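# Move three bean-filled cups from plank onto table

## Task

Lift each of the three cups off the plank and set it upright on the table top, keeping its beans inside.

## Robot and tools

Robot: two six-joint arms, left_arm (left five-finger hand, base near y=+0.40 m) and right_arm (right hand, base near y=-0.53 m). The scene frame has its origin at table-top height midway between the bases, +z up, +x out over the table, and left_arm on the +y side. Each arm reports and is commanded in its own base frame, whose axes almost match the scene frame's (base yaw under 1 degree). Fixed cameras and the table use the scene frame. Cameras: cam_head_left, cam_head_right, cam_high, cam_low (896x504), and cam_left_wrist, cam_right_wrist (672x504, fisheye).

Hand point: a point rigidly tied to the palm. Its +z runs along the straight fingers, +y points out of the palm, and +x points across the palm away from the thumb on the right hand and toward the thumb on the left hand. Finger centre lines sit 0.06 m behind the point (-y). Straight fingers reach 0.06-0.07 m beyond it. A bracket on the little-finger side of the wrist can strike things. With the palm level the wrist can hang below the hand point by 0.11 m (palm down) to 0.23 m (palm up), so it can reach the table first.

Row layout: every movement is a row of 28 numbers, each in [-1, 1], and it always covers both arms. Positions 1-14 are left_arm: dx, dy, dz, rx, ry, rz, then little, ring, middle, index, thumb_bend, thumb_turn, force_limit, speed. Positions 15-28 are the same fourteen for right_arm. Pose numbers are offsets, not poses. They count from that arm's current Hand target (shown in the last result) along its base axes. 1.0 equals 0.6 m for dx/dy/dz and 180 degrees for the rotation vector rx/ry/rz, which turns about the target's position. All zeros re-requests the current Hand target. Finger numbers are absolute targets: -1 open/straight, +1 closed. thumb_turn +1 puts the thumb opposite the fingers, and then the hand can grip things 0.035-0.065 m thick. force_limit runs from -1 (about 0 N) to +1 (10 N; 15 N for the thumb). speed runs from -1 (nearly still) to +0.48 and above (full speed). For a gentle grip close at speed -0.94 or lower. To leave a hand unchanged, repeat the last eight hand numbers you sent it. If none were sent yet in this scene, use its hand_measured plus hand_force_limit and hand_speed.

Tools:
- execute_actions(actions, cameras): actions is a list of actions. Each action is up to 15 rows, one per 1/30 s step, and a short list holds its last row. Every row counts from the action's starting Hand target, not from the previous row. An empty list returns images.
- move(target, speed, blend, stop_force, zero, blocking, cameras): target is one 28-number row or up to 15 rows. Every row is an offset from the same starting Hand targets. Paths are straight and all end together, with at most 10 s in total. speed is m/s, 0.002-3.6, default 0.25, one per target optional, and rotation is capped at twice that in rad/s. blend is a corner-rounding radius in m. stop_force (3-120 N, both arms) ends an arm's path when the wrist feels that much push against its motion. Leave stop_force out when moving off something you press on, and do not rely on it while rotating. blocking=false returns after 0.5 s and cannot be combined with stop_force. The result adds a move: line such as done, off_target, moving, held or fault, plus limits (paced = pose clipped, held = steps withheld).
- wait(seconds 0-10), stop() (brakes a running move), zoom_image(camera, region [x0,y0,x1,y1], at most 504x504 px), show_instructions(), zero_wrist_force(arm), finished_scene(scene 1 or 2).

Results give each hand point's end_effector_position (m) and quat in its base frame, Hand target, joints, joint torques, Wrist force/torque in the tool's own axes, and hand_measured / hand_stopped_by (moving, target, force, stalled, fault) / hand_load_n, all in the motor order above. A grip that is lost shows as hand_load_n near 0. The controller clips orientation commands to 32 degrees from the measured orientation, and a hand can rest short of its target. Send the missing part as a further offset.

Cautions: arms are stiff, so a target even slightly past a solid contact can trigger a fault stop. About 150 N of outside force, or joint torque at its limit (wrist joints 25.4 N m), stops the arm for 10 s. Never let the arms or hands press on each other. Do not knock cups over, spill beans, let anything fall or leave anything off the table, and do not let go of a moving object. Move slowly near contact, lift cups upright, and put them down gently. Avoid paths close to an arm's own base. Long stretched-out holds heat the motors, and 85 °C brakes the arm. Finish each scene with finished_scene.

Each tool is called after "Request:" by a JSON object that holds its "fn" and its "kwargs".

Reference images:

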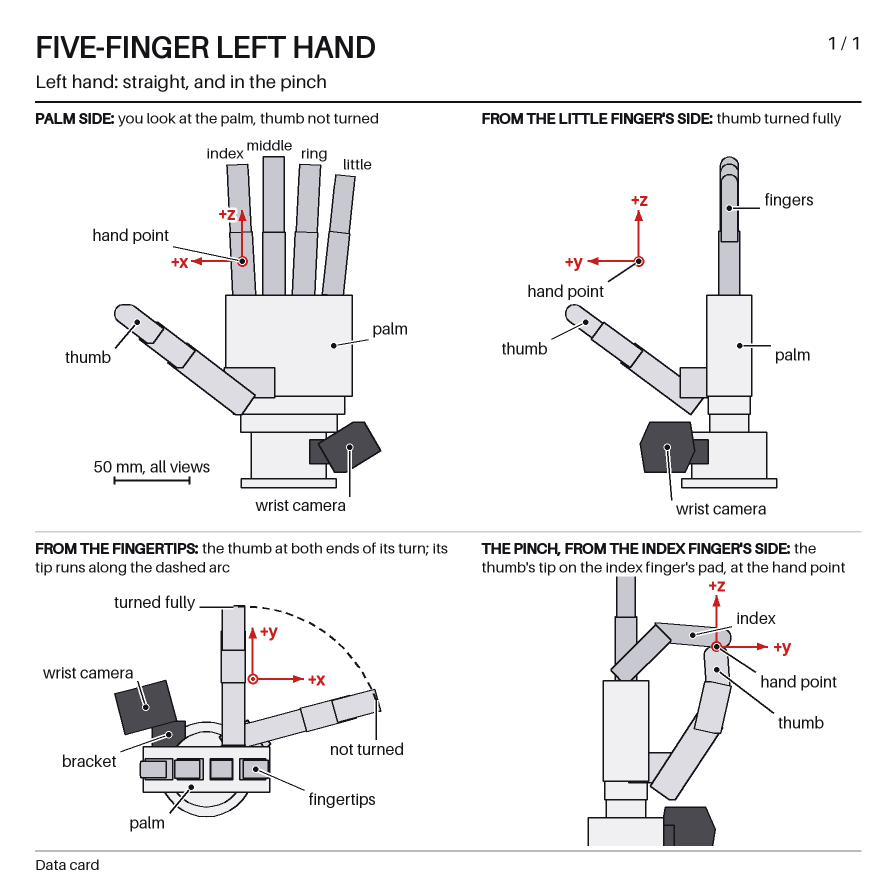

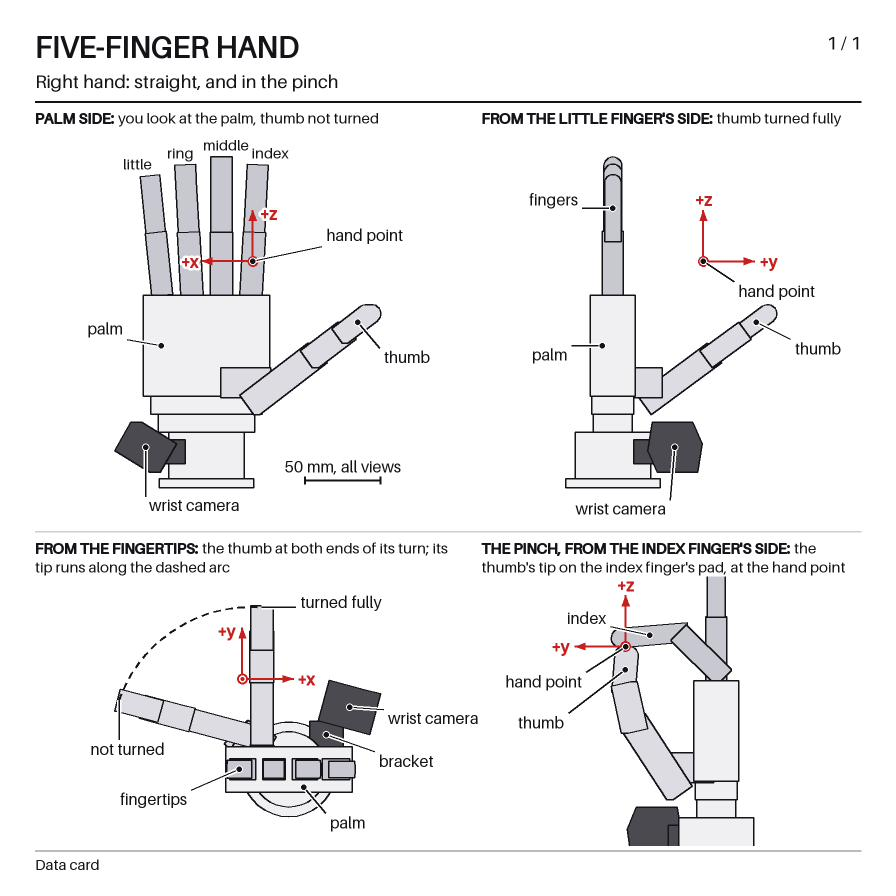

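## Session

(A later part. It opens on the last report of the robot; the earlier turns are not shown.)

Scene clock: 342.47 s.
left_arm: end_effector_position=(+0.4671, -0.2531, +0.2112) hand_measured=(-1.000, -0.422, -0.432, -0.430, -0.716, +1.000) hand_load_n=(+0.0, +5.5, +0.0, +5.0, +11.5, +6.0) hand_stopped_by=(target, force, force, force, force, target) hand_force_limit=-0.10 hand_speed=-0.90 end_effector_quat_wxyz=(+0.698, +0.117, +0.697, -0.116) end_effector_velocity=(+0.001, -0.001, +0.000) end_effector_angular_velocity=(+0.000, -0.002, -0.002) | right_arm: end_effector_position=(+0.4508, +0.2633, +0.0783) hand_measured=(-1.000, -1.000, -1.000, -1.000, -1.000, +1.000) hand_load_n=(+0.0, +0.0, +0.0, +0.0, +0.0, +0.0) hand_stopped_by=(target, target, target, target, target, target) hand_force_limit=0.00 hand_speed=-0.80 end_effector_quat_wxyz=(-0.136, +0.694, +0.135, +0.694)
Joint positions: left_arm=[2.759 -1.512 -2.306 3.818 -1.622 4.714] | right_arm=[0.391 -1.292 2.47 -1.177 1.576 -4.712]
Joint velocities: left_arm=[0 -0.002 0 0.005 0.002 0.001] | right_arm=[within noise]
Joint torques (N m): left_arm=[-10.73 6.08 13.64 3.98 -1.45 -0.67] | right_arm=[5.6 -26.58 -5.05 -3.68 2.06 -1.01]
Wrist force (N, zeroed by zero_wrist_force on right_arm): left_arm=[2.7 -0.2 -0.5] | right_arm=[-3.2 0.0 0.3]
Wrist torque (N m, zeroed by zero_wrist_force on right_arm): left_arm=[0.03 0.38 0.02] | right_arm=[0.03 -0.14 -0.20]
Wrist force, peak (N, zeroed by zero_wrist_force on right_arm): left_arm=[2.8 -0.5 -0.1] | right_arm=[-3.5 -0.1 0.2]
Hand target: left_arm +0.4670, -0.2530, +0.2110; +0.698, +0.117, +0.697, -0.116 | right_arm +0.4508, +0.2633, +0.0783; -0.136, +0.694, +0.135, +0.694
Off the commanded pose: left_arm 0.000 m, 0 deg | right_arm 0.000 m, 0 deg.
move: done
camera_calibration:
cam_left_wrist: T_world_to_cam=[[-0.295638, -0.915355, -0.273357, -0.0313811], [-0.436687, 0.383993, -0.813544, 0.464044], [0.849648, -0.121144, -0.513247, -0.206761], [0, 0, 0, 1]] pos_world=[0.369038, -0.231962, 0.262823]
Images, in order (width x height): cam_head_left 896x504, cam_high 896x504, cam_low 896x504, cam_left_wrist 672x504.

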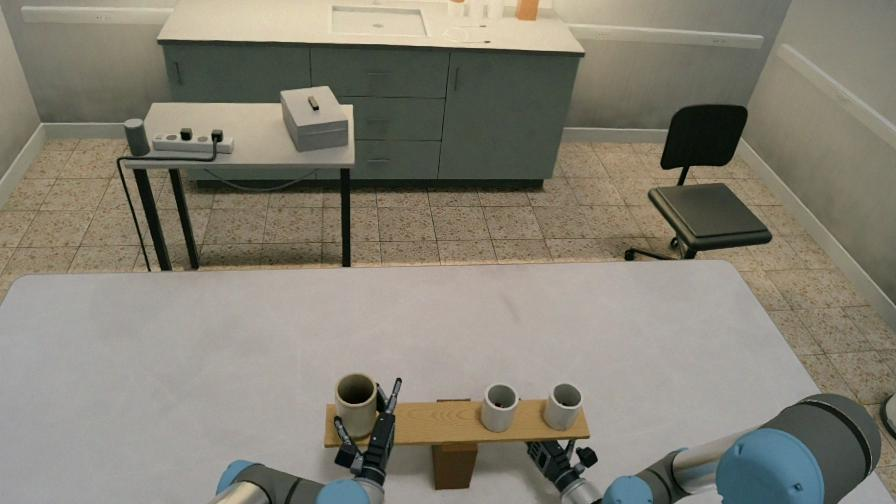

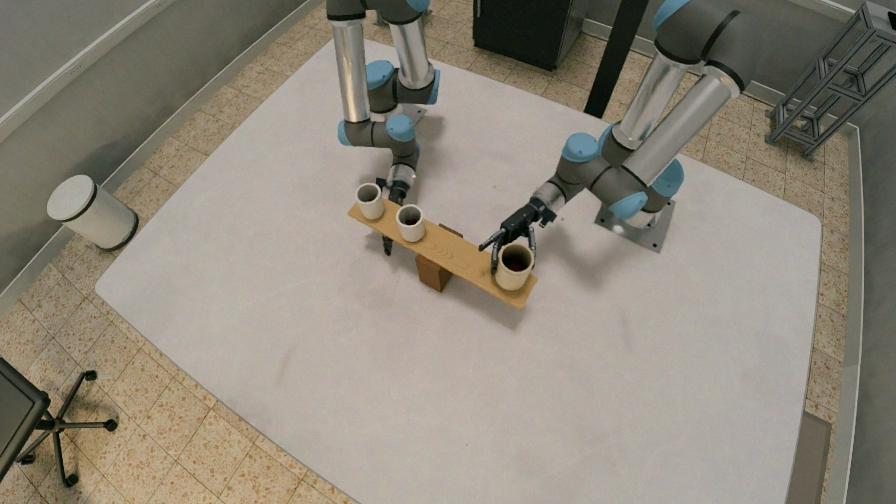

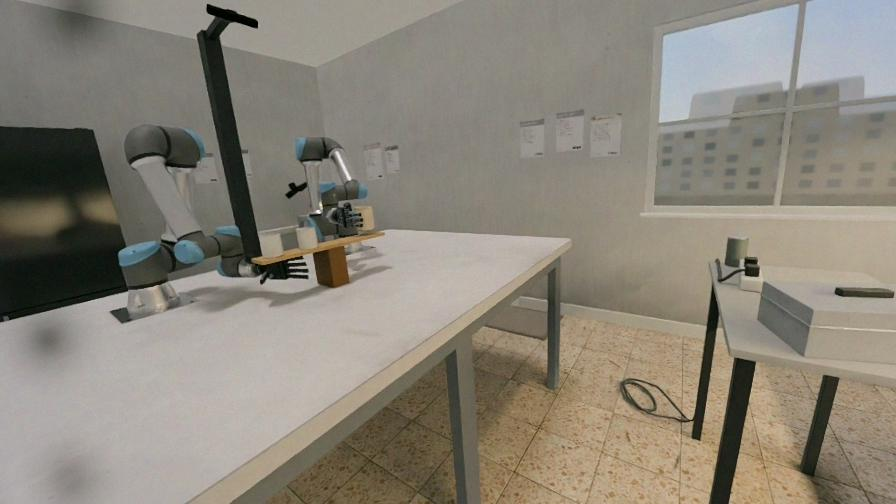

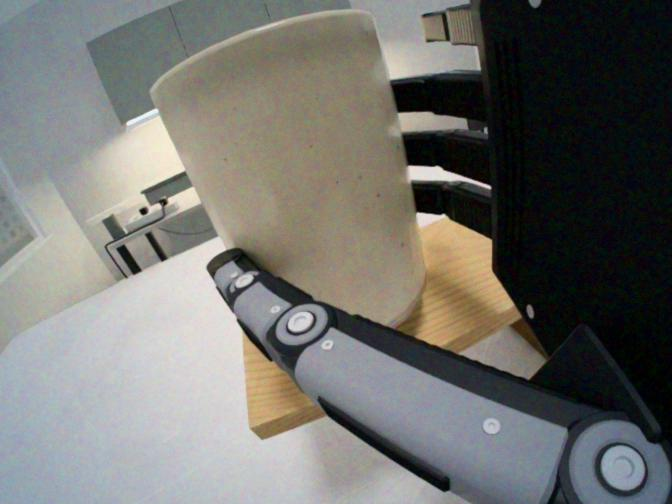

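Request:
{"fn": "move", "kwargs": {"target": [[0,0,0.08,0,0,0,-1,0.6,0.6,0.6,0.6,1,-0.1,-0.9, 0,0,0,0,0,0,-1,-1,-1,-1,-1,1,0,-0.8],[0,0.4667,0.08,0,0,0,-1,0.6,0.6,0.6,0.6,1,-0.1,-0.9, 0,0,0,0,0,0,-1,-1,-1,-1,-1,1,0,-0.8],[0,0.4667,-0.265,0,0,0,-1,0.6,0.6,0.6,0.6,1,-0.1,-0.9, 0,0,0,0,0,0,-1,-1,-1,-1,-1,1,0,-0.8]], "speed": [0.06,0.1,0.06], "blend": [0.02,0.02,0], "cameras": ["cam_left_wrist","cam_high","cam_low","cam_head_left"]}}

Scene clock: 364.60 s.
left_arm: end_effector_position=(+0.4670, +0.0269, +0.0520) hand_measured=(-1.000, -0.422, -0.432, -0.430, -0.716, +1.000) hand_load_n=(+0.0, +5.5, +0.0, +4.5, +11.0, +6.0) hand_stopped_by=(target, force, force, force, force, target) hand_force_limit=-0.10 hand_speed=-0.90 end_effector_quat_wxyz=(+0.698, +0.117, +0.697, -0.116) | right_arm: end_effector_position=(+0.4508, +0.2633, +0.0783) hand_measured=(-1.000, -1.000, -1.000, -1.000, -1.000, +1.000) hand_load_n=(+0.0, +0.0, +0.0, +0.0, +0.0, +0.0) hand_stopped_by=(target, target, target, target, target, target) hand_force_limit=0.00 hand_speed=-0.80 end_effector_quat_wxyz=(-0.136, +0.694, +0.135, +0.694)
Joint positions: left_arm=[4.042 -1.852 -2.725 4.578 -0.339 4.712] | right_arm=[0.391 -1.292 2.47 -1.177 1.576 -4.712]
Joint torques (N m): left_arm=[-11.02 17.41 1.02 -0.46 -0.92 1.71] | right_arm=[5.56 -26.07 -5.31 -3.67 1.92 -1.65]
Wrist force (N, zeroed by zero_wrist_force on right_arm): left_arm=[2.7 -0.3 -0.3] | right_arm=[-3.4 0.3 0.3]
Wrist torque (N m, zeroed by zero_wrist_force on right_arm): left_arm=[-0.03 0.35 0.05] | right_arm=[0.07 -0.11 -0.20]
Wrist force, peak (N, zeroed by zero_wrist_force on right_arm): left_arm=[3.6 -0.5 -0.4] | right_arm=[-3.5 -0.1 0.2]
Hand target: left_arm +0.4670, +0.0270, +0.0520; +0.698, +0.117, +0.697, -0.116 | right_arm +0.4508, +0.2633, +0.0783; -0.136, +0.694, +0.135, +0.694
Off the commanded pose: left_arm 0.000 m, 0 deg | right_arm 0.000 m, 0 deg.
move: done
camera_calibration:
cam_left_wrist: T_world_to_cam=[[-0.29573, -0.91542, -0.273039, 0.181464], [-0.43701, 0.383805, -0.813459, 0.227047], [0.84945, -0.121244, -0.513551, -0.254341], [0, 0, 0, 1]] pos_world=[0.368936, 0.048137, 0.103623]
Images, in order (width x height): cam_head_left 896x504, cam_high 896x504, cam_low 896x504, cam_left_wrist 672x504.

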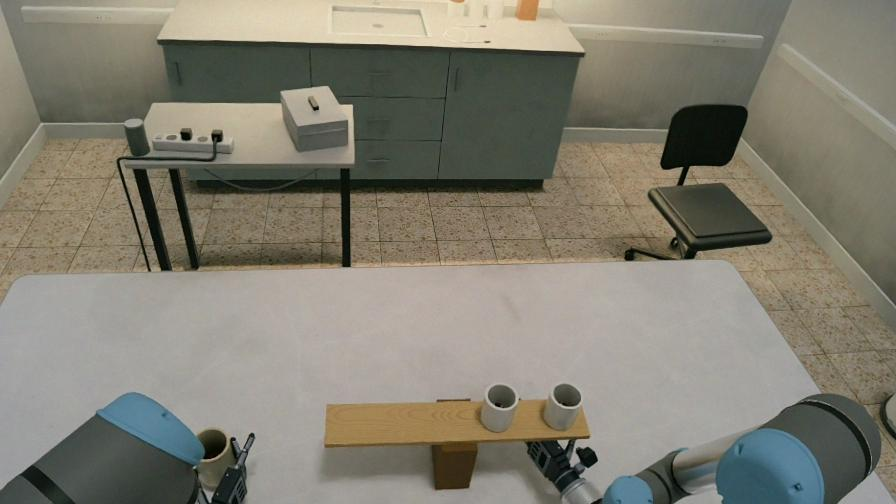

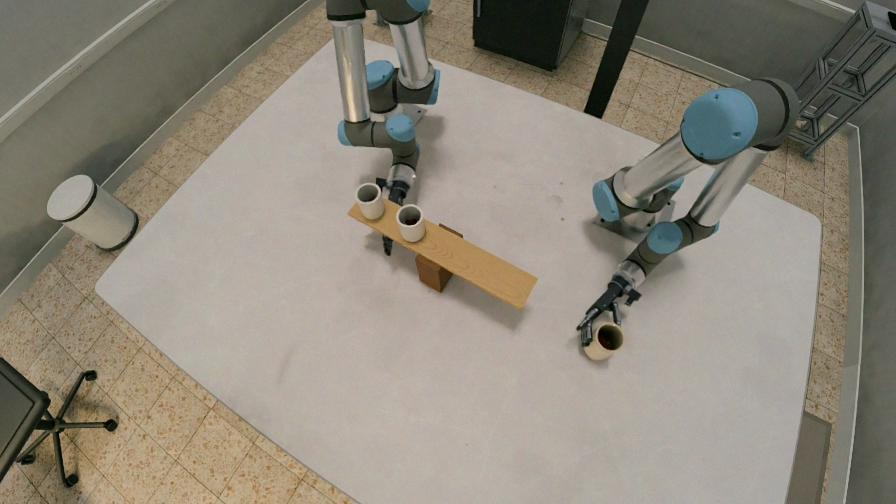

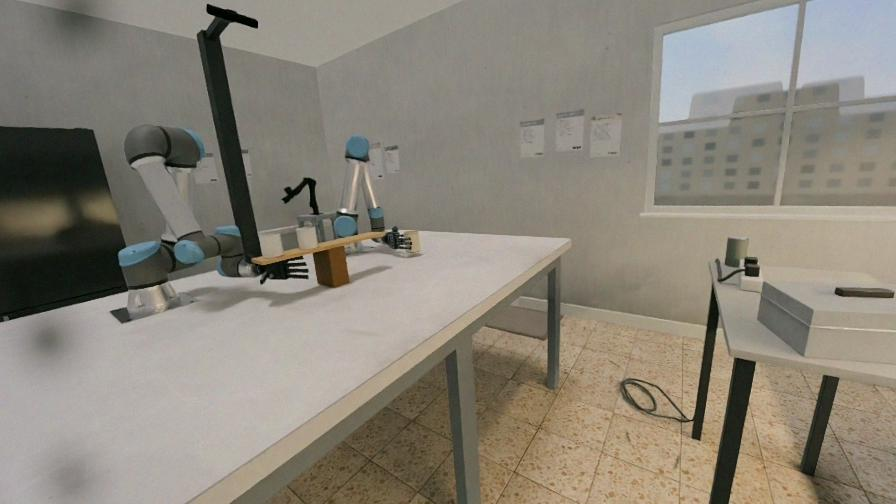

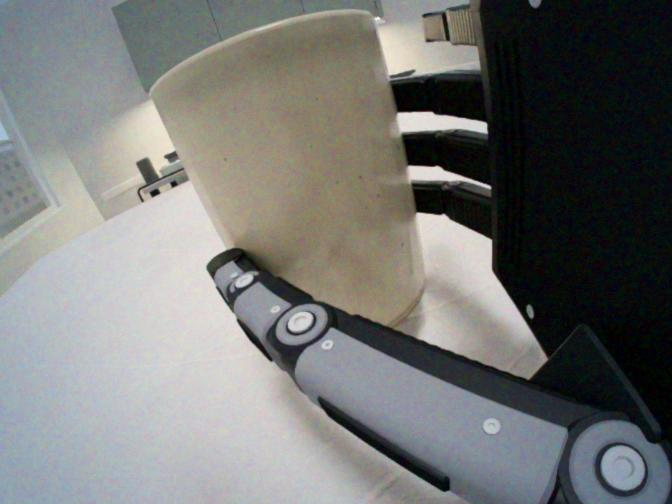

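Request:
{"fn": "move", "kwargs": {"target": [0,0,-0.0533,0,0,0,-1,0.6,0.6,0.6,0.6,1,-0.1,-0.9, 0,0,0,0,0,0,-1,-1,-1,-1,-1,1,0,-0.8], "speed": 0.012, "stop_force": 3, "cameras": ["cam_left_wrist"]}}

Scene clock: 372.33 s.
left_arm: end_effector_position=(+0.4670, +0.0270, +0.0294) hand_measured=(-1.000, -0.422, -0.432, -0.430, -0.718, +1.000) hand_load_n=(+0.0, +6.5, +0.0, +3.5, +12.0, +4.0) hand_stopped_by=(target, force, force, force, force, target) hand_force_limit=-0.10 hand_speed=-0.90 end_effector_quat_wxyz=(+0.698, +0.117, +0.697, -0.116) | right_arm: end_effector_position=(+0.4508, +0.2633, +0.0783) hand_measured=(-1.000, -1.000, -1.000, -1.000, -1.000, +1.000) hand_load_n=(+0.5, +0.0, +0.0, +0.0, +0.0, +0.0) hand_stopped_by=(target, target, target, target, target, target) hand_force_limit=0.00 hand_speed=-0.80 end_effector_quat_wxyz=(-0.136, +0.694, +0.135, +0.694)
Joint positions: left_arm=[4.042 -1.983 -2.727 4.711 -0.339 4.713] | right_arm=[0.391 -1.292 2.47 -1.177 1.576 -4.712]
Joint torques (N m): left_arm=[-1.13 18.22 -5.1 1.95 -1.06 -0.91] | right_arm=[5.48 -25.2 -5.4 -3.69 1.92 -2.06]
Wrist force (N, zeroed by zero_wrist_force on right_arm): left_arm=[0.9 -0.2 -0.4] | right_arm=[-3.1 0.2 0.4]
Wrist torque (N m, zeroed by zero_wrist_force on right_arm): left_arm=[-0.06 0.37 0.02] | right_arm=[0.06 -0.14 -0.19]
Wrist force, peak (N, zeroed by zero_wrist_force on right_arm): left_arm=[-4.1 -1.3 0.7] | right_arm=[-3.5 -0.2 0.3]
Hand target: left_arm +0.4670, +0.0270, +0.0294; +0.698, +0.117, +0.697, -0.116 (not the last commanded pose) | right_arm +0.4508, +0.2633, +0.0783; -0.136, +0.694, +0.135, +0.694
Off the commanded pose: left_arm 0.009 m, 0 deg | right_arm 0.000 m, 0 deg.
move: contact (left_arm)
camera_calibration:
cam_left_wrist: T_world_to_cam=[[-0.295754, -0.915359, -0.273219, 0.175345], [-0.437057, 0.383984, -0.813349, 0.208706], [0.849418, -0.121139, -0.513629, -0.266018], [0, 0, 0, 1]] pos_world=[0.369036, 0.0481381, 0.081024]
Images, in order (width x height): cam_left_wrist 672x504.

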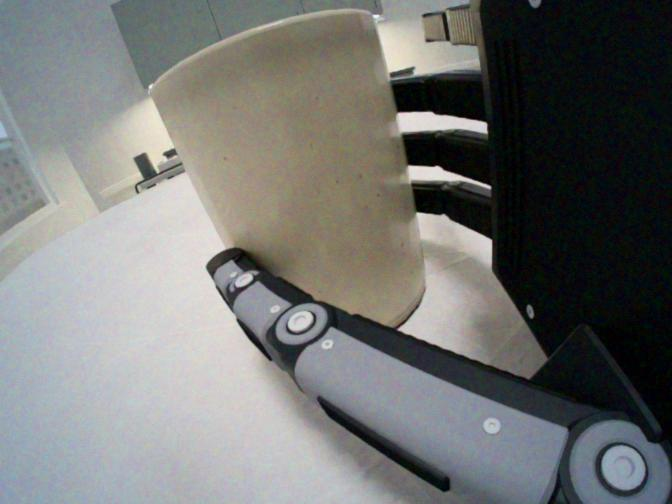

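Request:
{"fn": "move", "kwargs": {"target": [0,0,-0.001,0,0,0,-1,0.6,0.6,0.6,0.6,1,-0.1,-0.9, 0,0,0,0,0,0,-1,-1,-1,-1,-1,1,0,-0.8], "speed": 0.01}}

Request:
{"fn": "move", "kwargs": {"target": [0,0,0,0,0,0,-1,-1,-1,-1,-1,1,-0.1,-0.8, 0,0,0,0,0,0,-1,-1,-1,-1,-1,1,0,-0.8], "cameras": ["cam_left_wrist"]}}

Scene clock: 387.37 s.
left_arm: end_effector_position=(+0.4670, +0.0270, +0.0288) hand_measured=(-1.000, -0.422, -0.432, -0.430, -0.718, +1.000) hand_load_n=(+0.0, +9.0, +0.0, +3.5, +11.0, -1.0) hand_stopped_by=(target, force, force, force, force, target) hand_force_limit=-0.10 hand_speed=-0.90 end_effector_quat_wxyz=(+0.698, +0.117, +0.697, -0.116) | right_arm: end_effector_position=(+0.4508, +0.2633, +0.0783) hand_measured=(-1.000, -1.000, -1.000, -1.000, -1.000, +1.000) hand_load_n=(-0.5, +0.0, +0.0, +0.0, +0.0, +0.5) hand_stopped_by=(target, target, target, target, target, target) hand_force_limit=0.00 hand_speed=-0.80 end_effector_quat_wxyz=(-0.136, +0.694, +0.135, +0.694)
Joint positions: left_arm=[4.042 -1.986 -2.727 4.715 -0.339 4.713] | right_arm=[0.391 -1.292 2.47 -1.177 1.576 -4.712]
Joint torques (N m): left_arm=[-0.62 9.01 0.74 1.11 -1.31 1.52] | right_arm=[4.9 -25.23 -5.49 -3.69 1.96 -2.35]
Wrist force (N, zeroed by zero_wrist_force on right_arm): left_arm=[-7.9 -2.1 0.6] | right_arm=[-3.1 -0.1 0.5]
Wrist torque (N m, zeroed by zero_wrist_force on right_arm): left_arm=[-0.02 0.29 0.01] | right_arm=[0.00 -0.15 -0.20]
Wrist force, peak (N, zeroed by zero_wrist_force on right_arm): left_arm=[-8.1 -2.1 0.6] | right_arm=[-3.5 0.1 0.2]
Hand target: left_arm +0.4670, +0.0270, +0.0288; +0.698, +0.117, +0.697, -0.116 | right_arm +0.4508, +0.2633, +0.0783; -0.136, +0.694, +0.135, +0.694
Off the commanded pose: left_arm 0.000 m, 0 deg | right_arm 0.000 m, 0 deg.
move: done

Scene clock: 388.70 s.
left_arm: end_effector_position=(+0.4670, +0.0270, +0.0287) hand_measured=(-1.000, -1.000, -1.000, -1.000, -1.000, +1.000) hand_load_n=(+0.0, +0.0, +0.0, +0.0, +0.0, +0.5) hand_stopped_by=(target, target, target, target, target, target) hand_force_limit=-0.10 hand_speed=-0.80 end_effector_quat_wxyz=(+0.698, +0.117, +0.697, -0.116) | right_arm: end_effector_position=(+0.4508, +0.2633, +0.0783) hand_measured=(-1.000, -1.000, -1.000, -1.000, -1.000, +1.000) hand_load_n=(+0.0, +0.0, +0.0, +0.0, +0.0, +0.5) hand_stopped_by=(target, target, target, target, target, target) hand_force_limit=0.00 hand_speed=-0.80 end_effector_quat_wxyz=(-0.136, +0.694, +0.135, +0.694)
Joint positions: left_arm=[4.042 -1.986 -2.727 4.715 -0.339 4.713] | right_arm=[0.391 -1.292 2.47 -1.177 1.576 -4.712]
Joint torques (N m): left_arm=[-1.61 24.21 10.21 -1.13 -0.88 -2.81] | right_arm=[4.83 -25.26 -5.87 -3.63 1.95 -2.3]
Wrist force (N, zeroed by zero_wrist_force on right_arm): left_arm=[-0.6 -0.7 -0.2] | right_arm=[-3.4 -0.1 0.4]
Wrist torque (N m, zeroed by zero_wrist_force on right_arm): left_arm=[-0.08 0.31 -0.01] | right_arm=[0.00 -0.11 -0.21]
Wrist force, peak (N, zeroed by zero_wrist_force on right_arm): left_arm=[-7.8 -2.3 0.6] | right_arm=[-3.4 0.0 0.3]
Hand target: left_arm +0.4670, +0.0270, +0.0288; +0.698, +0.117, +0.697, -0.116 | right_arm +0.4508, +0.2633, +0.0783; -0.136, +0.694, +0.135, +0.694
Off the commanded pose: left_arm 0.000 m, 0 deg | right_arm 0.000 m, 0 deg.
move: done
camera_calibration:
cam_left_wrist: T_world_to_cam=[[-0.295716, -0.915335, -0.27334, 0.175146], [-0.437062, 0.384072, -0.813305, 0.208169], [0.849429, -0.121041, -0.513634, -0.266249], [0, 0, 0, 1]] pos_world=[0.368936, 0.0481386, 0.0804242]
Images, in order (width x height): cam_left_wrist 672x504.

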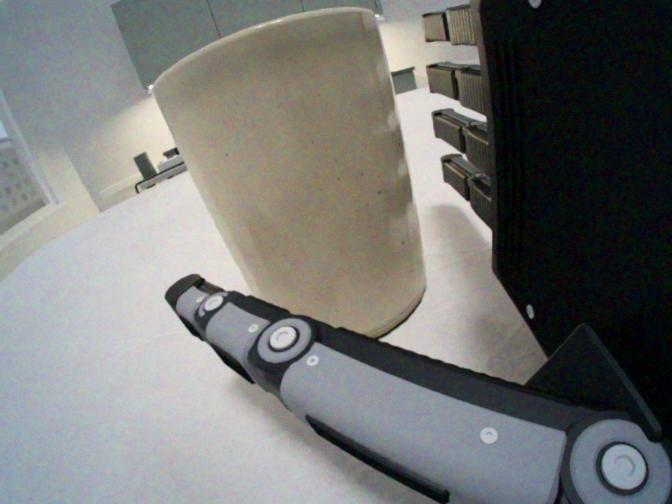

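Request:
{"fn": "move", "kwargs": {"target": [[0.0054,0.0158,0,0,0,0,-1,-1,-1,-1,-1,1,-0.1,-0.8, 0,0,0,0,0,0,-1,-1,-1,-1,-1,1,0,-0.8],[-0.0654,0.0402,0,0,0,0,-1,-1,-1,-1,-1,1,-0.1,-0.8, 0,0,0,0,0,0,-1,-1,-1,-1,-1,1,0,-0.8],[-0.0654,0.0402,0.3667,0,0,0,-1,-1,-1,-1,-1,1,-0.1,-0.8, 0,0,0,0,0,0,-1,-1,-1,-1,-1,1,0,-0.8],[0.155,-0.3693,0.3667,0,0,0,-1,-1,-1,-1,-1,1,-0.1,-0.8, 0,0,0,0,0,0,-1,-1,-1,-1,-1,1,0,-0.8]], "speed": [0.03,0.05,0.1,0.15], "blend": [0,0.01,0.03,0], "cameras": ["cam_left_wrist","cam_high","cam_low","cam_head_left"]}}

Scene clock: 433.47 s.
left_arm: end_effector_position=(+0.5600, -0.1946, +0.2488) hand_measured=(-1.000, -1.000, -1.000, -1.000, -1.000, +1.000) hand_load_n=(+0.0, +0.0, +0.0, +0.0, +0.0, +0.5) hand_stopped_by=(target, target, target, target, target, target) hand_force_limit=-0.10 hand_speed=-0.80 end_effector_quat_wxyz=(+0.698, +0.117, +0.697, -0.116) | right_arm: end_effector_position=(+0.4508, +0.2633, +0.0783) hand_measured=(-1.000, -1.000, -1.000, -1.000, -1.000, +1.000) hand_load_n=(+0.0, -0.5, +0.0, +0.0, +0.0, +0.0) hand_stopped_by=(target, target, target, target, target, target) hand_force_limit=0.00 hand_speed=-0.80 end_effector_quat_wxyz=(-0.136, +0.694, +0.135, +0.694)
Joint positions: left_arm=[3.024 -1.545 -2.156 3.702 -1.357 4.714] | right_arm=[0.391 -1.292 2.47 -1.177 1.576 -4.712]
Joint torques (N m): left_arm=[1.53 13.59 19.96 -0.45 -1.48 2.64] | right_arm=[5.12 -24.73 -6.2 -3.68 1.84 -2.3]
Wrist force (N, zeroed by zero_wrist_force on right_arm): left_arm=[-0.8 -0.2 -0.4] | right_arm=[-3.1 -0.2 0.4]
Wrist torque (N m, zeroed by zero_wrist_force on right_arm): left_arm=[0.00 0.37 -0.02] | right_arm=[-0.01 -0.15 -0.20]
Wrist force, peak (N, zeroed by zero_wrist_force on right_arm): left_arm=[-0.9 -1.5 0.7] | right_arm=[-3.5 -0.1 0.2]
Hand target: left_arm +0.5600, -0.1946, +0.2488; +0.698, +0.117, +0.697, -0.116 | right_arm +0.4508, +0.2633, +0.0783; -0.136, +0.694, +0.135, +0.694
Off the commanded pose: left_arm 0.000 m, 0 deg | right_arm 0.000 m, 0 deg.
move: done
camera_calibration:
cam_left_wrist: T_world_to_cam=[[-0.295937, -0.915254, -0.27337, 0.0600708], [-0.436951, 0.384202, -0.813303, 0.512823], [0.849409, -0.121238, -0.513621, -0.259099], [0, 0, 0, 1]] pos_world=[0.461936, -0.17346, 0.300424]
Images, in order (width x height): cam_head_left 896x504, cam_high 896x504, cam_low 896x504, cam_left_wrist 672x504.

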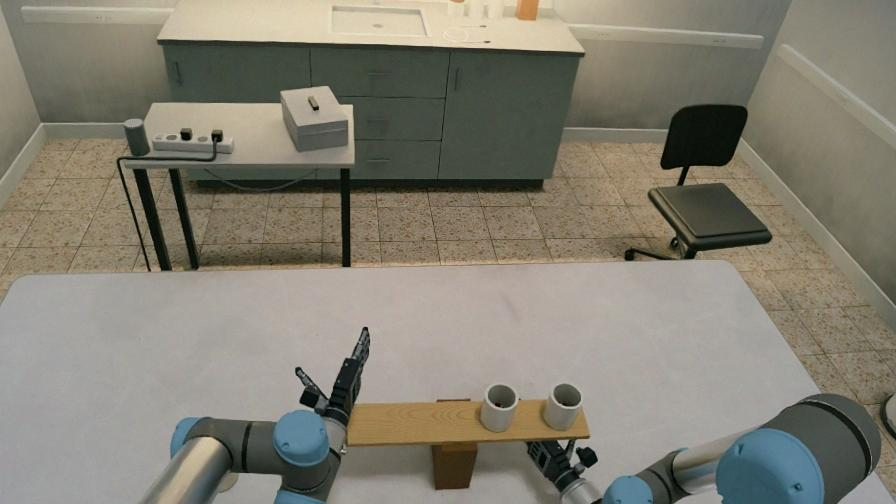

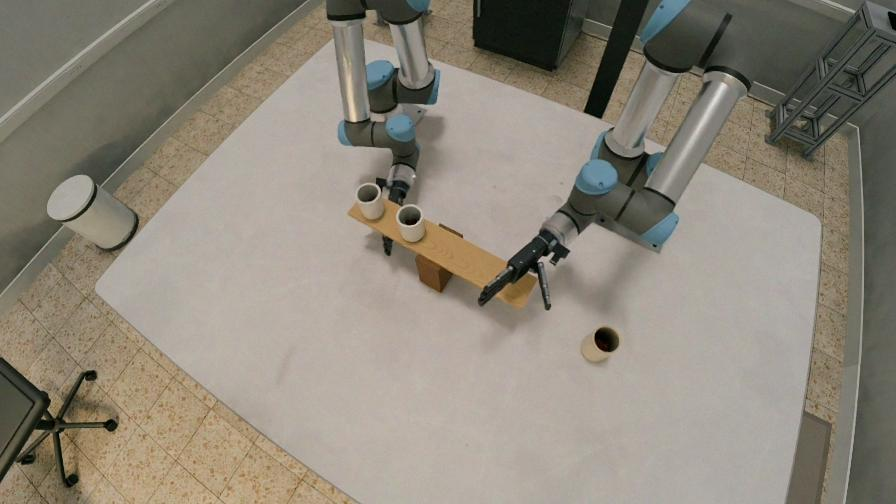

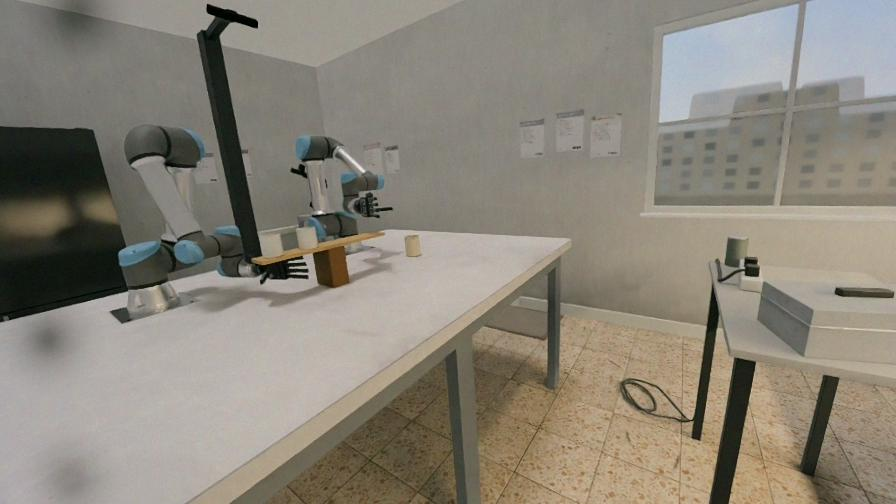

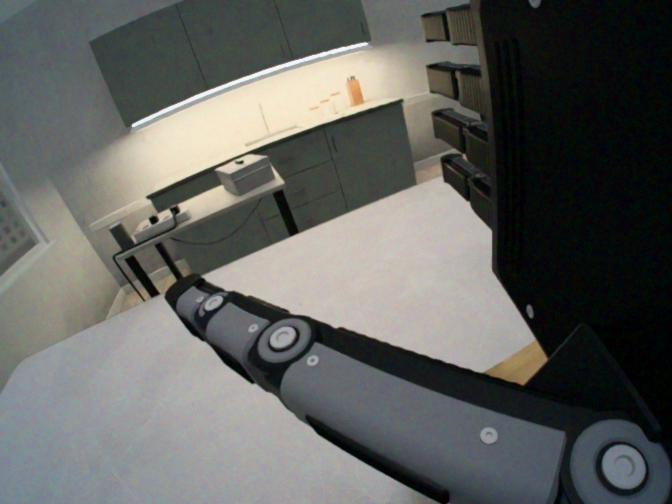

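Request:
{"fn": "move", "kwargs": {"target": [0,0,-0.108,0,0,0,-1,-1,-1,-1,-1,1,-0.1,-0.8, 0,0,0,0,0,0,-1,-1,-1,-1,-1,1,0,-0.8], "speed": 0.05, "cameras": ["cam_left_wrist","cam_head_left","cam_high"]}}

Request:
{"fn": "zoom_image", "kwargs": {"camera": "cam_head_left", "region": [280, 340, 460, 470]}}

Request:
{"fn": "zero_wrist_force", "kwargs": {"arm": "left_arm"}}

Scene clock: 441.30 s.
left_arm: end_effector_position=(+0.5599, -0.1946, +0.1838) hand_measured=(-1.000, -1.000, -1.000, -1.000, -1.000, +1.000) hand_load_n=(+0.0, +0.0, +0.0, +0.0, +0.0, +0.0) hand_stopped_by=(target, target, target, target, target, target) hand_force_limit=-0.10 hand_speed=-0.80 end_effector_quat_wxyz=(+0.698, +0.117, +0.697, -0.116) | right_arm: end_effector_position=(+0.4508, +0.2633, +0.0783) hand_measured=(-1.000, -1.000, -1.000, -1.000, -1.000, +1.000) hand_load_n=(+0.0, +0.0, -0.5, +0.0, +0.0, +0.0) hand_stopped_by=(target, target, target, target, target, target) hand_force_limit=0.00 hand_speed=-0.80 end_effector_quat_wxyz=(-0.136, +0.694, +0.135, +0.694)
Joint positions: left_arm=[3.024 -1.662 -2.245 3.906 -1.357 4.714] | right_arm=[0.391 -1.292 2.47 -1.177 1.576 -4.712]
Joint torques (N m): left_arm=[-6.28 29.71 28.03 -0.3 0.17 -1.33] | right_arm=[4.87 -24.76 -6.2 -3.67 1.84 -2.39]
Wrist force (N, zeroed by zero_wrist_force on right_arm): left_arm=[-1.1 -0.5 -0.1] | right_arm=[-3.3 0.0 0.4]
Wrist torque (N m, zeroed by zero_wrist_force on right_arm): left_arm=[-0.06 0.40 -0.03] | right_arm=[0.03 -0.12 -0.20]
Wrist force, peak (N, zeroed by zero_wrist_force on right_arm): left_arm=[-1.7 0.1 -0.5] | right_arm=[-3.5 -0.1 0.5]
Hand target: left_arm +0.5600, -0.1946, +0.1840; +0.698, +0.117, +0.697, -0.116 | right_arm +0.4508, +0.2633, +0.0783; -0.136, +0.694, +0.135, +0.694
Off the commanded pose: left_arm 0.000 m, 0 deg | right_arm 0.000 m, 0 deg.
move: done
camera_calibration:
cam_left_wrist: T_world_to_cam=[[-0.295811, -0.915322, -0.273278, 0.0422364], [-0.437276, 0.384099, -0.813178, 0.460143], [0.849285, -0.121049, -0.513869, -0.292283], [0, 0, 0, 1]] pos_world=[0.461935, -0.173461, 0.235525]
Images, in order (width x height): cam_head_left 896x504, cam_high 896x504, cam_left_wrist 672x504.

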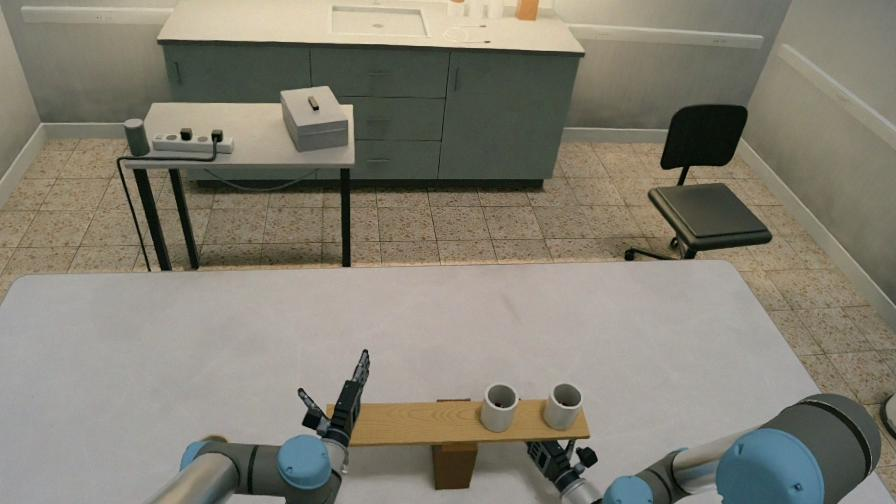

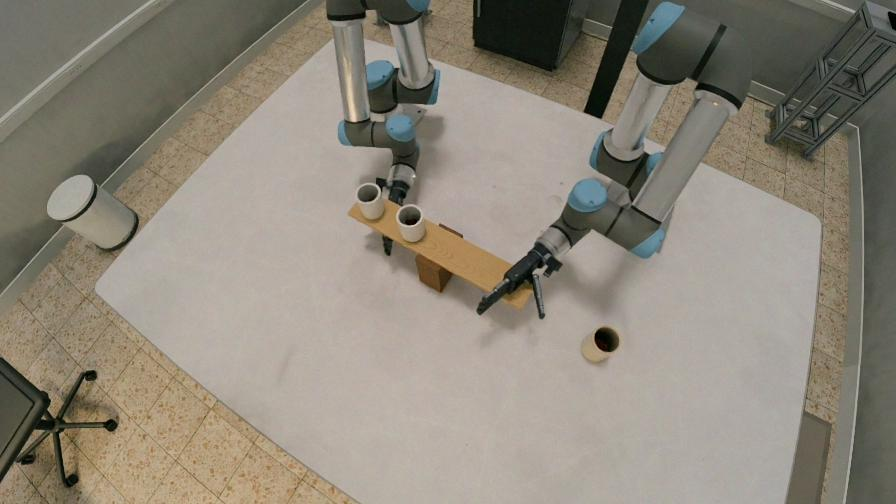

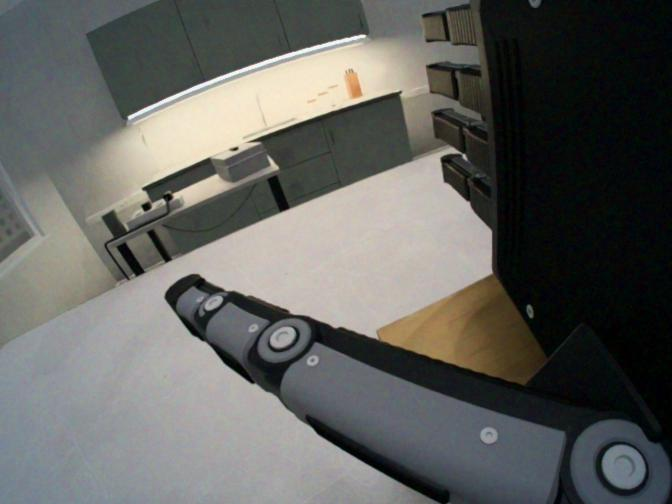

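Scaled by 2.800 from the camera's 896x504 image, which has a finer 1280x720 frame.

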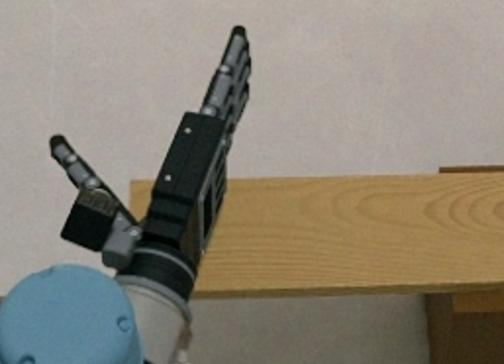

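Wrist force sensor zeroed.

Request:
{"fn": "move", "kwargs": {"target": [0,0,-0.0125,0,0,0,-1,-1,-1,-1,-1,1,-0.1,-0.8, 0,0,0,0,0,0,-1,-1,-1,-1,-1,1,0,-0.8], "speed": 0.01, "stop_force": 3}}

Request:
{"fn": "move", "kwargs": {"target": [0,0,-0.002,0,0,0,-1,-1,-1,-1,-1,1,-0.1,-0.8, 0,0,0,0,0,0,-1,-1,-1,-1,-1,1,0,-0.8], "speed": 0.01}}

Scene clock: 449.63 s.
left_arm: end_effector_position=(+0.5600, -0.1946, +0.1764) hand_measured=(-1.000, -1.000, -1.000, -1.000, -1.000, +1.000) hand_load_n=(+0.0, +0.0, +0.0, +0.0, +0.0, +0.0) hand_stopped_by=(target, target, target, target, target, target) hand_force_limit=-0.10 hand_speed=-0.80 end_effector_quat_wxyz=(+0.698, +0.117, +0.697, -0.116) | right_arm: end_effector_position=(+0.4508, +0.2633, +0.0783) hand_measured=(-1.000, -1.000, -1.000, -1.000, -1.000, +1.000) hand_load_n=(+0.0, +0.0, +0.0, +0.5, +0.0, +0.5) hand_stopped_by=(target, target, target, target, target, target) hand_force_limit=0.00 hand_speed=-0.80 end_effector_quat_wxyz=(-0.136, +0.694, +0.135, +0.694)
Joint positions: left_arm=[3.024 -1.677 -2.253 3.931 -1.357 4.714] | right_arm=[0.391 -1.292 2.47 -1.177 1.576 -4.712]
Joint torques (N m): left_arm=[-4.39 29.86 24.87 -0.19 0.92 -2.27] | right_arm=[4.99 -24.36 -6.08 -3.69 1.9 -2.34]
Wrist force (N, zeroed by zero_wrist_force): left_arm=[0.3 0.1 -0.1] | right_arm=[-3.1 -0.1 0.4]
Wrist torque (N m, zeroed by zero_wrist_force): left_arm=[0.02 -0.05 0.00] | right_arm=[0.01 -0.14 -0.20]
Wrist force, peak (N, zeroed by zero_wrist_force): left_arm=[0.1 0.2 -0.6] | right_arm=[-3.5 -0.2 0.3]
Hand target: left_arm +0.5600, -0.1946, +0.1765; +0.698, +0.117, +0.697, -0.116 | right_arm +0.4508, +0.2633, +0.0783; -0.136, +0.694, +0.135, +0.694
Off the commanded pose: left_arm 0.000 m, 0 deg | right_arm 0.000 m, 0 deg.
move: done

Scene clock: 450.33 s.
left_arm: end_effector_position=(+0.5600, -0.1946, +0.1753) hand_measured=(-1.000, -1.000, -1.000, -1.000, -1.000, +1.000) hand_load_n=(+0.5, +0.0, +0.0, +0.0, +0.0, +0.0) hand_stopped_by=(target, target, target, target, target, target) hand_force_limit=-0.10 hand_speed=-0.80 end_effector_quat_wxyz=(+0.698, +0.117, +0.697, -0.116) | right_arm: end_effector_position=(+0.4508, +0.2633, +0.0783) hand_measured=(-1.000, -1.000, -1.000, -1.000, -1.000, +1.000) hand_load_n=(+0.0, +0.0, +0.0, +0.0, +0.0, +0.5) hand_stopped_by=(target, target, target, target, target, target) hand_force_limit=0.00 hand_speed=-0.80 end_effector_quat_wxyz=(-0.136, +0.694, +0.135, +0.694)
Joint positions: left_arm=[3.024 -1.68 -2.254 3.935 -1.357 4.714] | right_arm=[0.391 -1.292 2.47 -1.177 1.576 -4.712]
Joint torques (N m): left_arm=[-2.56 13.7 9.16 2.69 0.67 -2.25] | right_arm=[5.11 -24.39 -6.51 -3.67 1.86 -2.24]
Wrist force (N, zeroed by zero_wrist_force): left_arm=[-0.2 0.2 -0.3] | right_arm=[-3.4 -0.2 0.4]
Wrist torque (N m, zeroed by zero_wrist_force): left_arm=[0.04 0.02 -0.03] | right_arm=[-0.01 -0.11 -0.22]
Wrist force, peak (N, zeroed by zero_wrist_force): left_arm=[0.4 0.3 -0.3] | right_arm=[-3.4 -0.2 0.4]
Hand target: left_arm +0.5600, -0.1946, +0.1753; +0.698, +0.117, +0.697, -0.116 | right_arm +0.4508, +0.2633, +0.0783; -0.136, +0.694, +0.135, +0.694
Off the commanded pose: left_arm 0.000 m, 0 deg | right_arm 0.000 m, 0 deg.
move: done

Request:
{"fn": "move", "kwargs": {"target": [0,0,-0.0015,0,0,0,-1,-1,-1,-1,-1,1,-0.1,-0.8, 0,0,0,0,0,0,-1,-1,-1,-1,-1,1,0,-0.8], "speed": 0.01}}

Request:
{"fn": "move", "kwargs": {"target": [0,0,-0.001,0,0,0,-1,-1,-1,-1,-1,1,-0.1,-0.8, 0,0,0,0,0,0,-1,-1,-1,-1,-1,1,0,-0.8], "speed": 0.01}}

Scene clock: 456.97 s.
left_arm: end_effector_position=(+0.5600, -0.1946, +0.1744) hand_measured=(-1.000, -1.000, -1.000, -1.000, -1.000, +1.000) hand_load_n=(+0.0, +0.0, +0.0, +0.0, +0.0, +0.5) hand_stopped_by=(target, target, target, target, target, target) hand_force_limit=-0.10 hand_speed=-0.80 end_effector_quat_wxyz=(+0.698, +0.117, +0.697, -0.116) | right_arm: end_effector_position=(+0.4508, +0.2633, +0.0783) hand_measured=(-1.000, -1.000, -1.000, -1.000, -1.000, +1.000) hand_load_n=(+0.0, +0.0, +0.0, +0.0, +0.0, +0.5) hand_stopped_by=(target, target, target, target, target, target) hand_force_limit=0.00 hand_speed=-0.80 end_effector_quat_wxyz=(-0.136, +0.694, +0.135, +0.694)
Joint positions: left_arm=[3.024 -1.682 -2.255 3.938 -1.357 4.714] | right_arm=[0.391 -1.292 2.47 -1.177 1.576 -4.712]
Joint torques (N m): left_arm=[-1.45 12.85 9.92 2.67 0.64 -2.3] | right_arm=[4.79 -24.2 -7.22 -3.73 1.86 -2.35]
Wrist force (N, zeroed by zero_wrist_force): left_arm=[0.1 0.2 -0.1] | right_arm=[-3.2 -0.2 0.4]
Wrist torque (N m, zeroed by zero_wrist_force): left_arm=[0.04 -0.02 -0.02] | right_arm=[0.01 -0.13 -0.21]
Wrist force, peak (N, zeroed by zero_wrist_force): left_arm=[0.6 0.3 -0.3] | right_arm=[-3.5 -0.1 0.4]
Hand target: left_arm +0.5600, -0.1946, +0.1744; +0.698, +0.117, +0.697, -0.116 | right_arm +0.4508, +0.2633, +0.0783; -0.136, +0.694, +0.135, +0.694
Off the commanded pose: left_arm 0.000 m, 0 deg | right_arm 0.000 m, 0 deg.
move: done

Scene clock: 457.67 s.
left_arm: end_effector_position=(+0.5600, -0.1946, +0.1738) hand_measured=(-1.000, -1.000, -1.000, -1.000, -1.000, +1.000) hand_load_n=(+0.0, +0.0, +0.0, +0.0, +0.0, +0.5) hand_stopped_by=(target, target, target, target, target, target) hand_force_limit=-0.10 hand_speed=-0.80 end_effector_quat_wxyz=(+0.698, +0.117, +0.697, -0.116) | right_arm: end_effector_position=(+0.4508, +0.2633, +0.0783) hand_measured=(-1.000, -1.000, -1.000, -1.000, -1.000, +1.000) hand_load_n=(+0.0, +0.0, +0.0, +0.0, +0.0, +0.5) hand_stopped_by=(target, target, target, target, target, target) hand_force_limit=0.00 hand_speed=-0.80 end_effector_quat_wxyz=(-0.136, +0.694, +0.135, +0.694)
Joint positions: left_arm=[3.024 -1.683 -2.256 3.94 -1.357 4.714] | right_arm=[0.391 -1.292 2.47 -1.177 1.576 -4.712]
Joint torques (N m): left_arm=[-1.52 12.45 8.11 2.98 0.48 -2.2] | right_arm=[4.86 -24.13 -6.86 -3.58 1.89 -2.37]
Wrist force (N, zeroed by zero_wrist_force): left_arm=[-0.5 0.3 -0.5] | right_arm=[-1.8 0.1 0.4]
Wrist torque (N m, zeroed by zero_wrist_force): left_arm=[0.06 0.02 -0.03] | right_arm=[0.02 -0.12 -0.11]
Wrist force, peak (N, zeroed by zero_wrist_force): left_arm=[-0.2 0.6 -0.8] | right_arm=[-3.3 -0.1 0.3]
Hand target: left_arm +0.5600, -0.1946, +0.1738; +0.698, +0.117, +0.697, -0.116 | right_arm +0.4508, +0.2633, +0.0783; -0.136, +0.694, +0.135, +0.694
Off the commanded pose: left_arm 0.000 m, 0 deg | right_arm 0.000 m, 0 deg.
move: done

Request:
{"fn": "move", "kwargs": {"target": [0,0,-0.0008,0,0,0,-1,-1,-1,-1,-1,1,-0.1,-0.8, 0,0,0,0,0,0,-1,-1,-1,-1,-1,1,0,-0.8], "speed": 0.01}}

Request:
{"fn": "move", "kwargs": {"target": [0,0,-0.0006,0,0,0,-1,-1,-1,-1,-1,1,-0.1,-0.8, 0,0,0,0,0,0,-1,-1,-1,-1,-1,1,0,-0.8], "speed": 0.01}}

Scene clock: 467.03 s.
left_arm: end_effector_position=(+0.5600, -0.1946, +0.1733) hand_measured=(-1.000, -1.000, -1.000, -1.000, -1.000, +1.000) hand_load_n=(+0.0, +0.0, +0.0, +0.0, +0.0, +0.5) hand_stopped_by=(target, target, target, target, target, target) hand_force_limit=-0.10 hand_speed=-0.80 end_effector_quat_wxyz=(+0.698, +0.117, +0.697, -0.116) | right_arm: end_effector_position=(+0.4508, +0.2633, +0.0783) hand_measured=(-1.000, -1.000, -1.000, -1.000, -1.000, +1.000) hand_load_n=(+0.0, +0.0, +0.0, +0.0, +0.5, +0.5) hand_stopped_by=(target, target, target, target, target, target) hand_force_limit=0.00 hand_speed=-0.80 end_effector_quat_wxyz=(-0.136, +0.694, +0.135, +0.694)
Joint positions: left_arm=[3.024 -1.684 -2.256 3.941 -1.357 4.714] | right_arm=[0.391 -1.292 2.47 -1.177 1.576 -4.712]
Joint torques (N m): left_arm=[1.41 8.95 5.81 2.19 0.19 -2.29] | right_arm=[5.18 -23.8 -7.23 -2.33 1.83 -2.36]
Wrist force (N, zeroed by zero_wrist_force): left_arm=[-3.5 1.4 -1.0] | right_arm=[-0.5 0.0 0.1]
Wrist torque (N m, zeroed by zero_wrist_force): left_arm=[0.21 0.30 -0.21] | right_arm=[0.04 -0.03 -0.03]
Wrist force, peak (N, zeroed by zero_wrist_force): left_arm=[-3.7 1.0 -1.1] | right_arm=[-2.1 -0.1 0.3]
Hand target: left_arm +0.5600, -0.1946, +0.1733; +0.698, +0.117, +0.697, -0.116 | right_arm +0.4508, +0.2633, +0.0783; -0.136, +0.694, +0.135, +0.694
Off the commanded pose: left_arm 0.000 m, 0 deg | right_arm 0.000 m, 0 deg.
move: done

Scene clock: 467.73 s.
left_arm: end_effector_position=(+0.5600, -0.1946, +0.1729) hand_measured=(-1.000, -1.000, -1.000, -1.000, -1.000, +1.000) hand_load_n=(+0.0, +0.0, +0.0, +0.0, +0.0, +0.5) hand_stopped_by=(target, target, target, target, target, target) hand_force_limit=-0.10 hand_speed=-0.80 end_effector_quat_wxyz=(+0.698, +0.117, +0.697, -0.116) | right_arm: end_effector_position=(+0.4508, +0.2633, +0.0783) hand_measured=(-1.000, -1.000, -1.000, -1.000, -1.000, +1.000) hand_load_n=(+0.0, +0.0, +0.0, +0.0, +0.0, +0.0) hand_stopped_by=(target, target, target, target, target, target) hand_force_limit=0.00 hand_speed=-0.80 end_effector_quat_wxyz=(-0.136, +0.694, +0.135, +0.694)
Joint positions: left_arm=[3.024 -1.685 -2.257 3.942 -1.357 4.714] | right_arm=[0.391 -1.292 2.47 -1.177 1.576 -4.712]
Joint torques (N m): left_arm=[2.1 8.78 6.58 2.16 0.12 -2.13] | right_arm=[4.97 -23.75 -6.78 -2.03 1.8 -2.3]
Wrist force (N, zeroed by zero_wrist_force): left_arm=[-5.5 3.0 -1.8] | right_arm=[0.0 0.0 0.1]
Wrist torque (N m, zeroed by zero_wrist_force): left_arm=[0.37 0.32 -0.41] | right_arm=[0.04 -0.01 -0.01]
Wrist force, peak (N, zeroed by zero_wrist_force): left_arm=[-5.5 3.0 -1.8] | right_arm=[-0.5 0.0 0.1]
Hand target: left_arm +0.5600, -0.1946, +0.1729; +0.698, +0.117, +0.697, -0.116 | right_arm +0.4508, +0.2633, +0.0783; -0.136, +0.694, +0.135, +0.694
Off the commanded pose: left_arm 0.000 m, 0 deg | right_arm 0.000 m, 0 deg.
move: done

Request:
{"fn": "move", "kwargs": {"target": [0,0,0.0006,0,0,0,-1,-1,-1,-1,-1,1,-0.1,-0.8, 0,0,0,0,0,0,-1,-1,-1,-1,-1,1,0,-0.8], "speed": 0.01, "cameras": ["cam_low","cam_head_left"]}}

Request:
{"fn": "zoom_image", "kwargs": {"camera": "cam_low", "region": [230, 190, 410, 310]}}

Scene clock: 483.90 s.
left_arm: end_effector_position=(+0.5600, -0.1946, +0.1733) hand_measured=(-1.000, -1.000, -1.000, -1.000, -1.000, +1.000) hand_load_n=(+0.0, +0.0, +0.0, +0.0, +0.0, +0.5) hand_stopped_by=(target, target, target, target, target, target) hand_force_limit=-0.10 hand_speed=-0.80 end_effector_quat_wxyz=(+0.698, +0.117, +0.697, -0.116) | right_arm: end_effector_position=(+0.4508, +0.2633, +0.0783) hand_measured=(-1.000, -1.000, -1.000, -1.000, -1.000, +1.000) hand_load_n=(+0.0, +0.0, +0.0, +0.0, +0.0, +0.5) hand_stopped_by=(target, target, target, target, target, target) hand_force_limit=0.00 hand_speed=-0.80 end_effector_quat_wxyz=(-0.136, +0.694, +0.135, +0.694)
Joint positions: left_arm=[3.024 -1.684 -2.256 3.941 -1.357 4.714] | right_arm=[0.391 -1.292 2.47 -1.177 1.576 -4.712]
Joint torques (N m): left_arm=[4.01 26.99 25.71 -0.69 -0.14 -2.11] | right_arm=[4.86 -23.66 -7.45 -1.04 1.73 -2.37]
Wrist force (N, zeroed by zero_wrist_force): left_arm=[-4.1 -0.5 -0.3] | right_arm=[-0.3 0.1 0.0]
Wrist torque (N m, zeroed by zero_wrist_force): left_arm=[0.00 0.34 -0.26] | right_arm=[0.06 -0.03 -0.02]
Wrist force, peak (N, zeroed by zero_wrist_force): left_arm=[-6.0 2.8 -1.4] | right_arm=[0.1 -0.1 0.4]
Hand target: left_arm +0.5600, -0.1946, +0.1733; +0.698, +0.117, +0.697, -0.116 | right_arm +0.4508, +0.2633, +0.0783; -0.136, +0.694, +0.135, +0.694
Off the commanded pose: left_arm 0.000 m, 0 deg | right_arm 0.000 m, 0 deg.
move: done
Images, in order (width x height): cam_head_left 896x504, cam_low 896x504.

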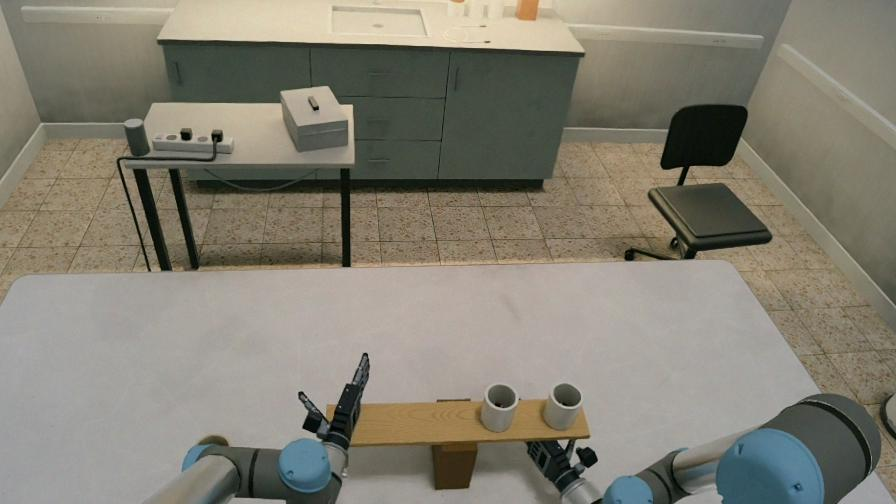

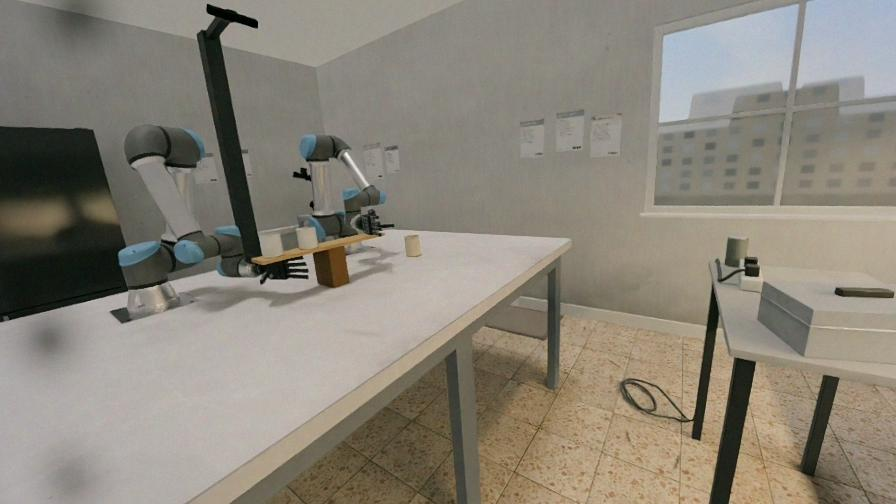

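Scaled by 2.800 from the camera's 896x504 image, which has a finer 1280x720 frame.

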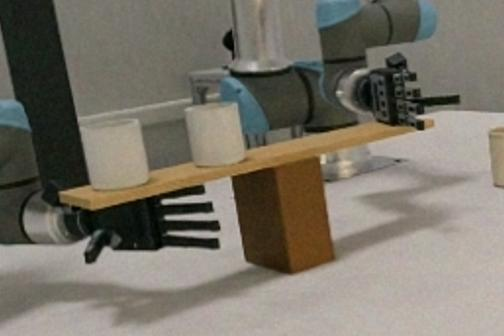

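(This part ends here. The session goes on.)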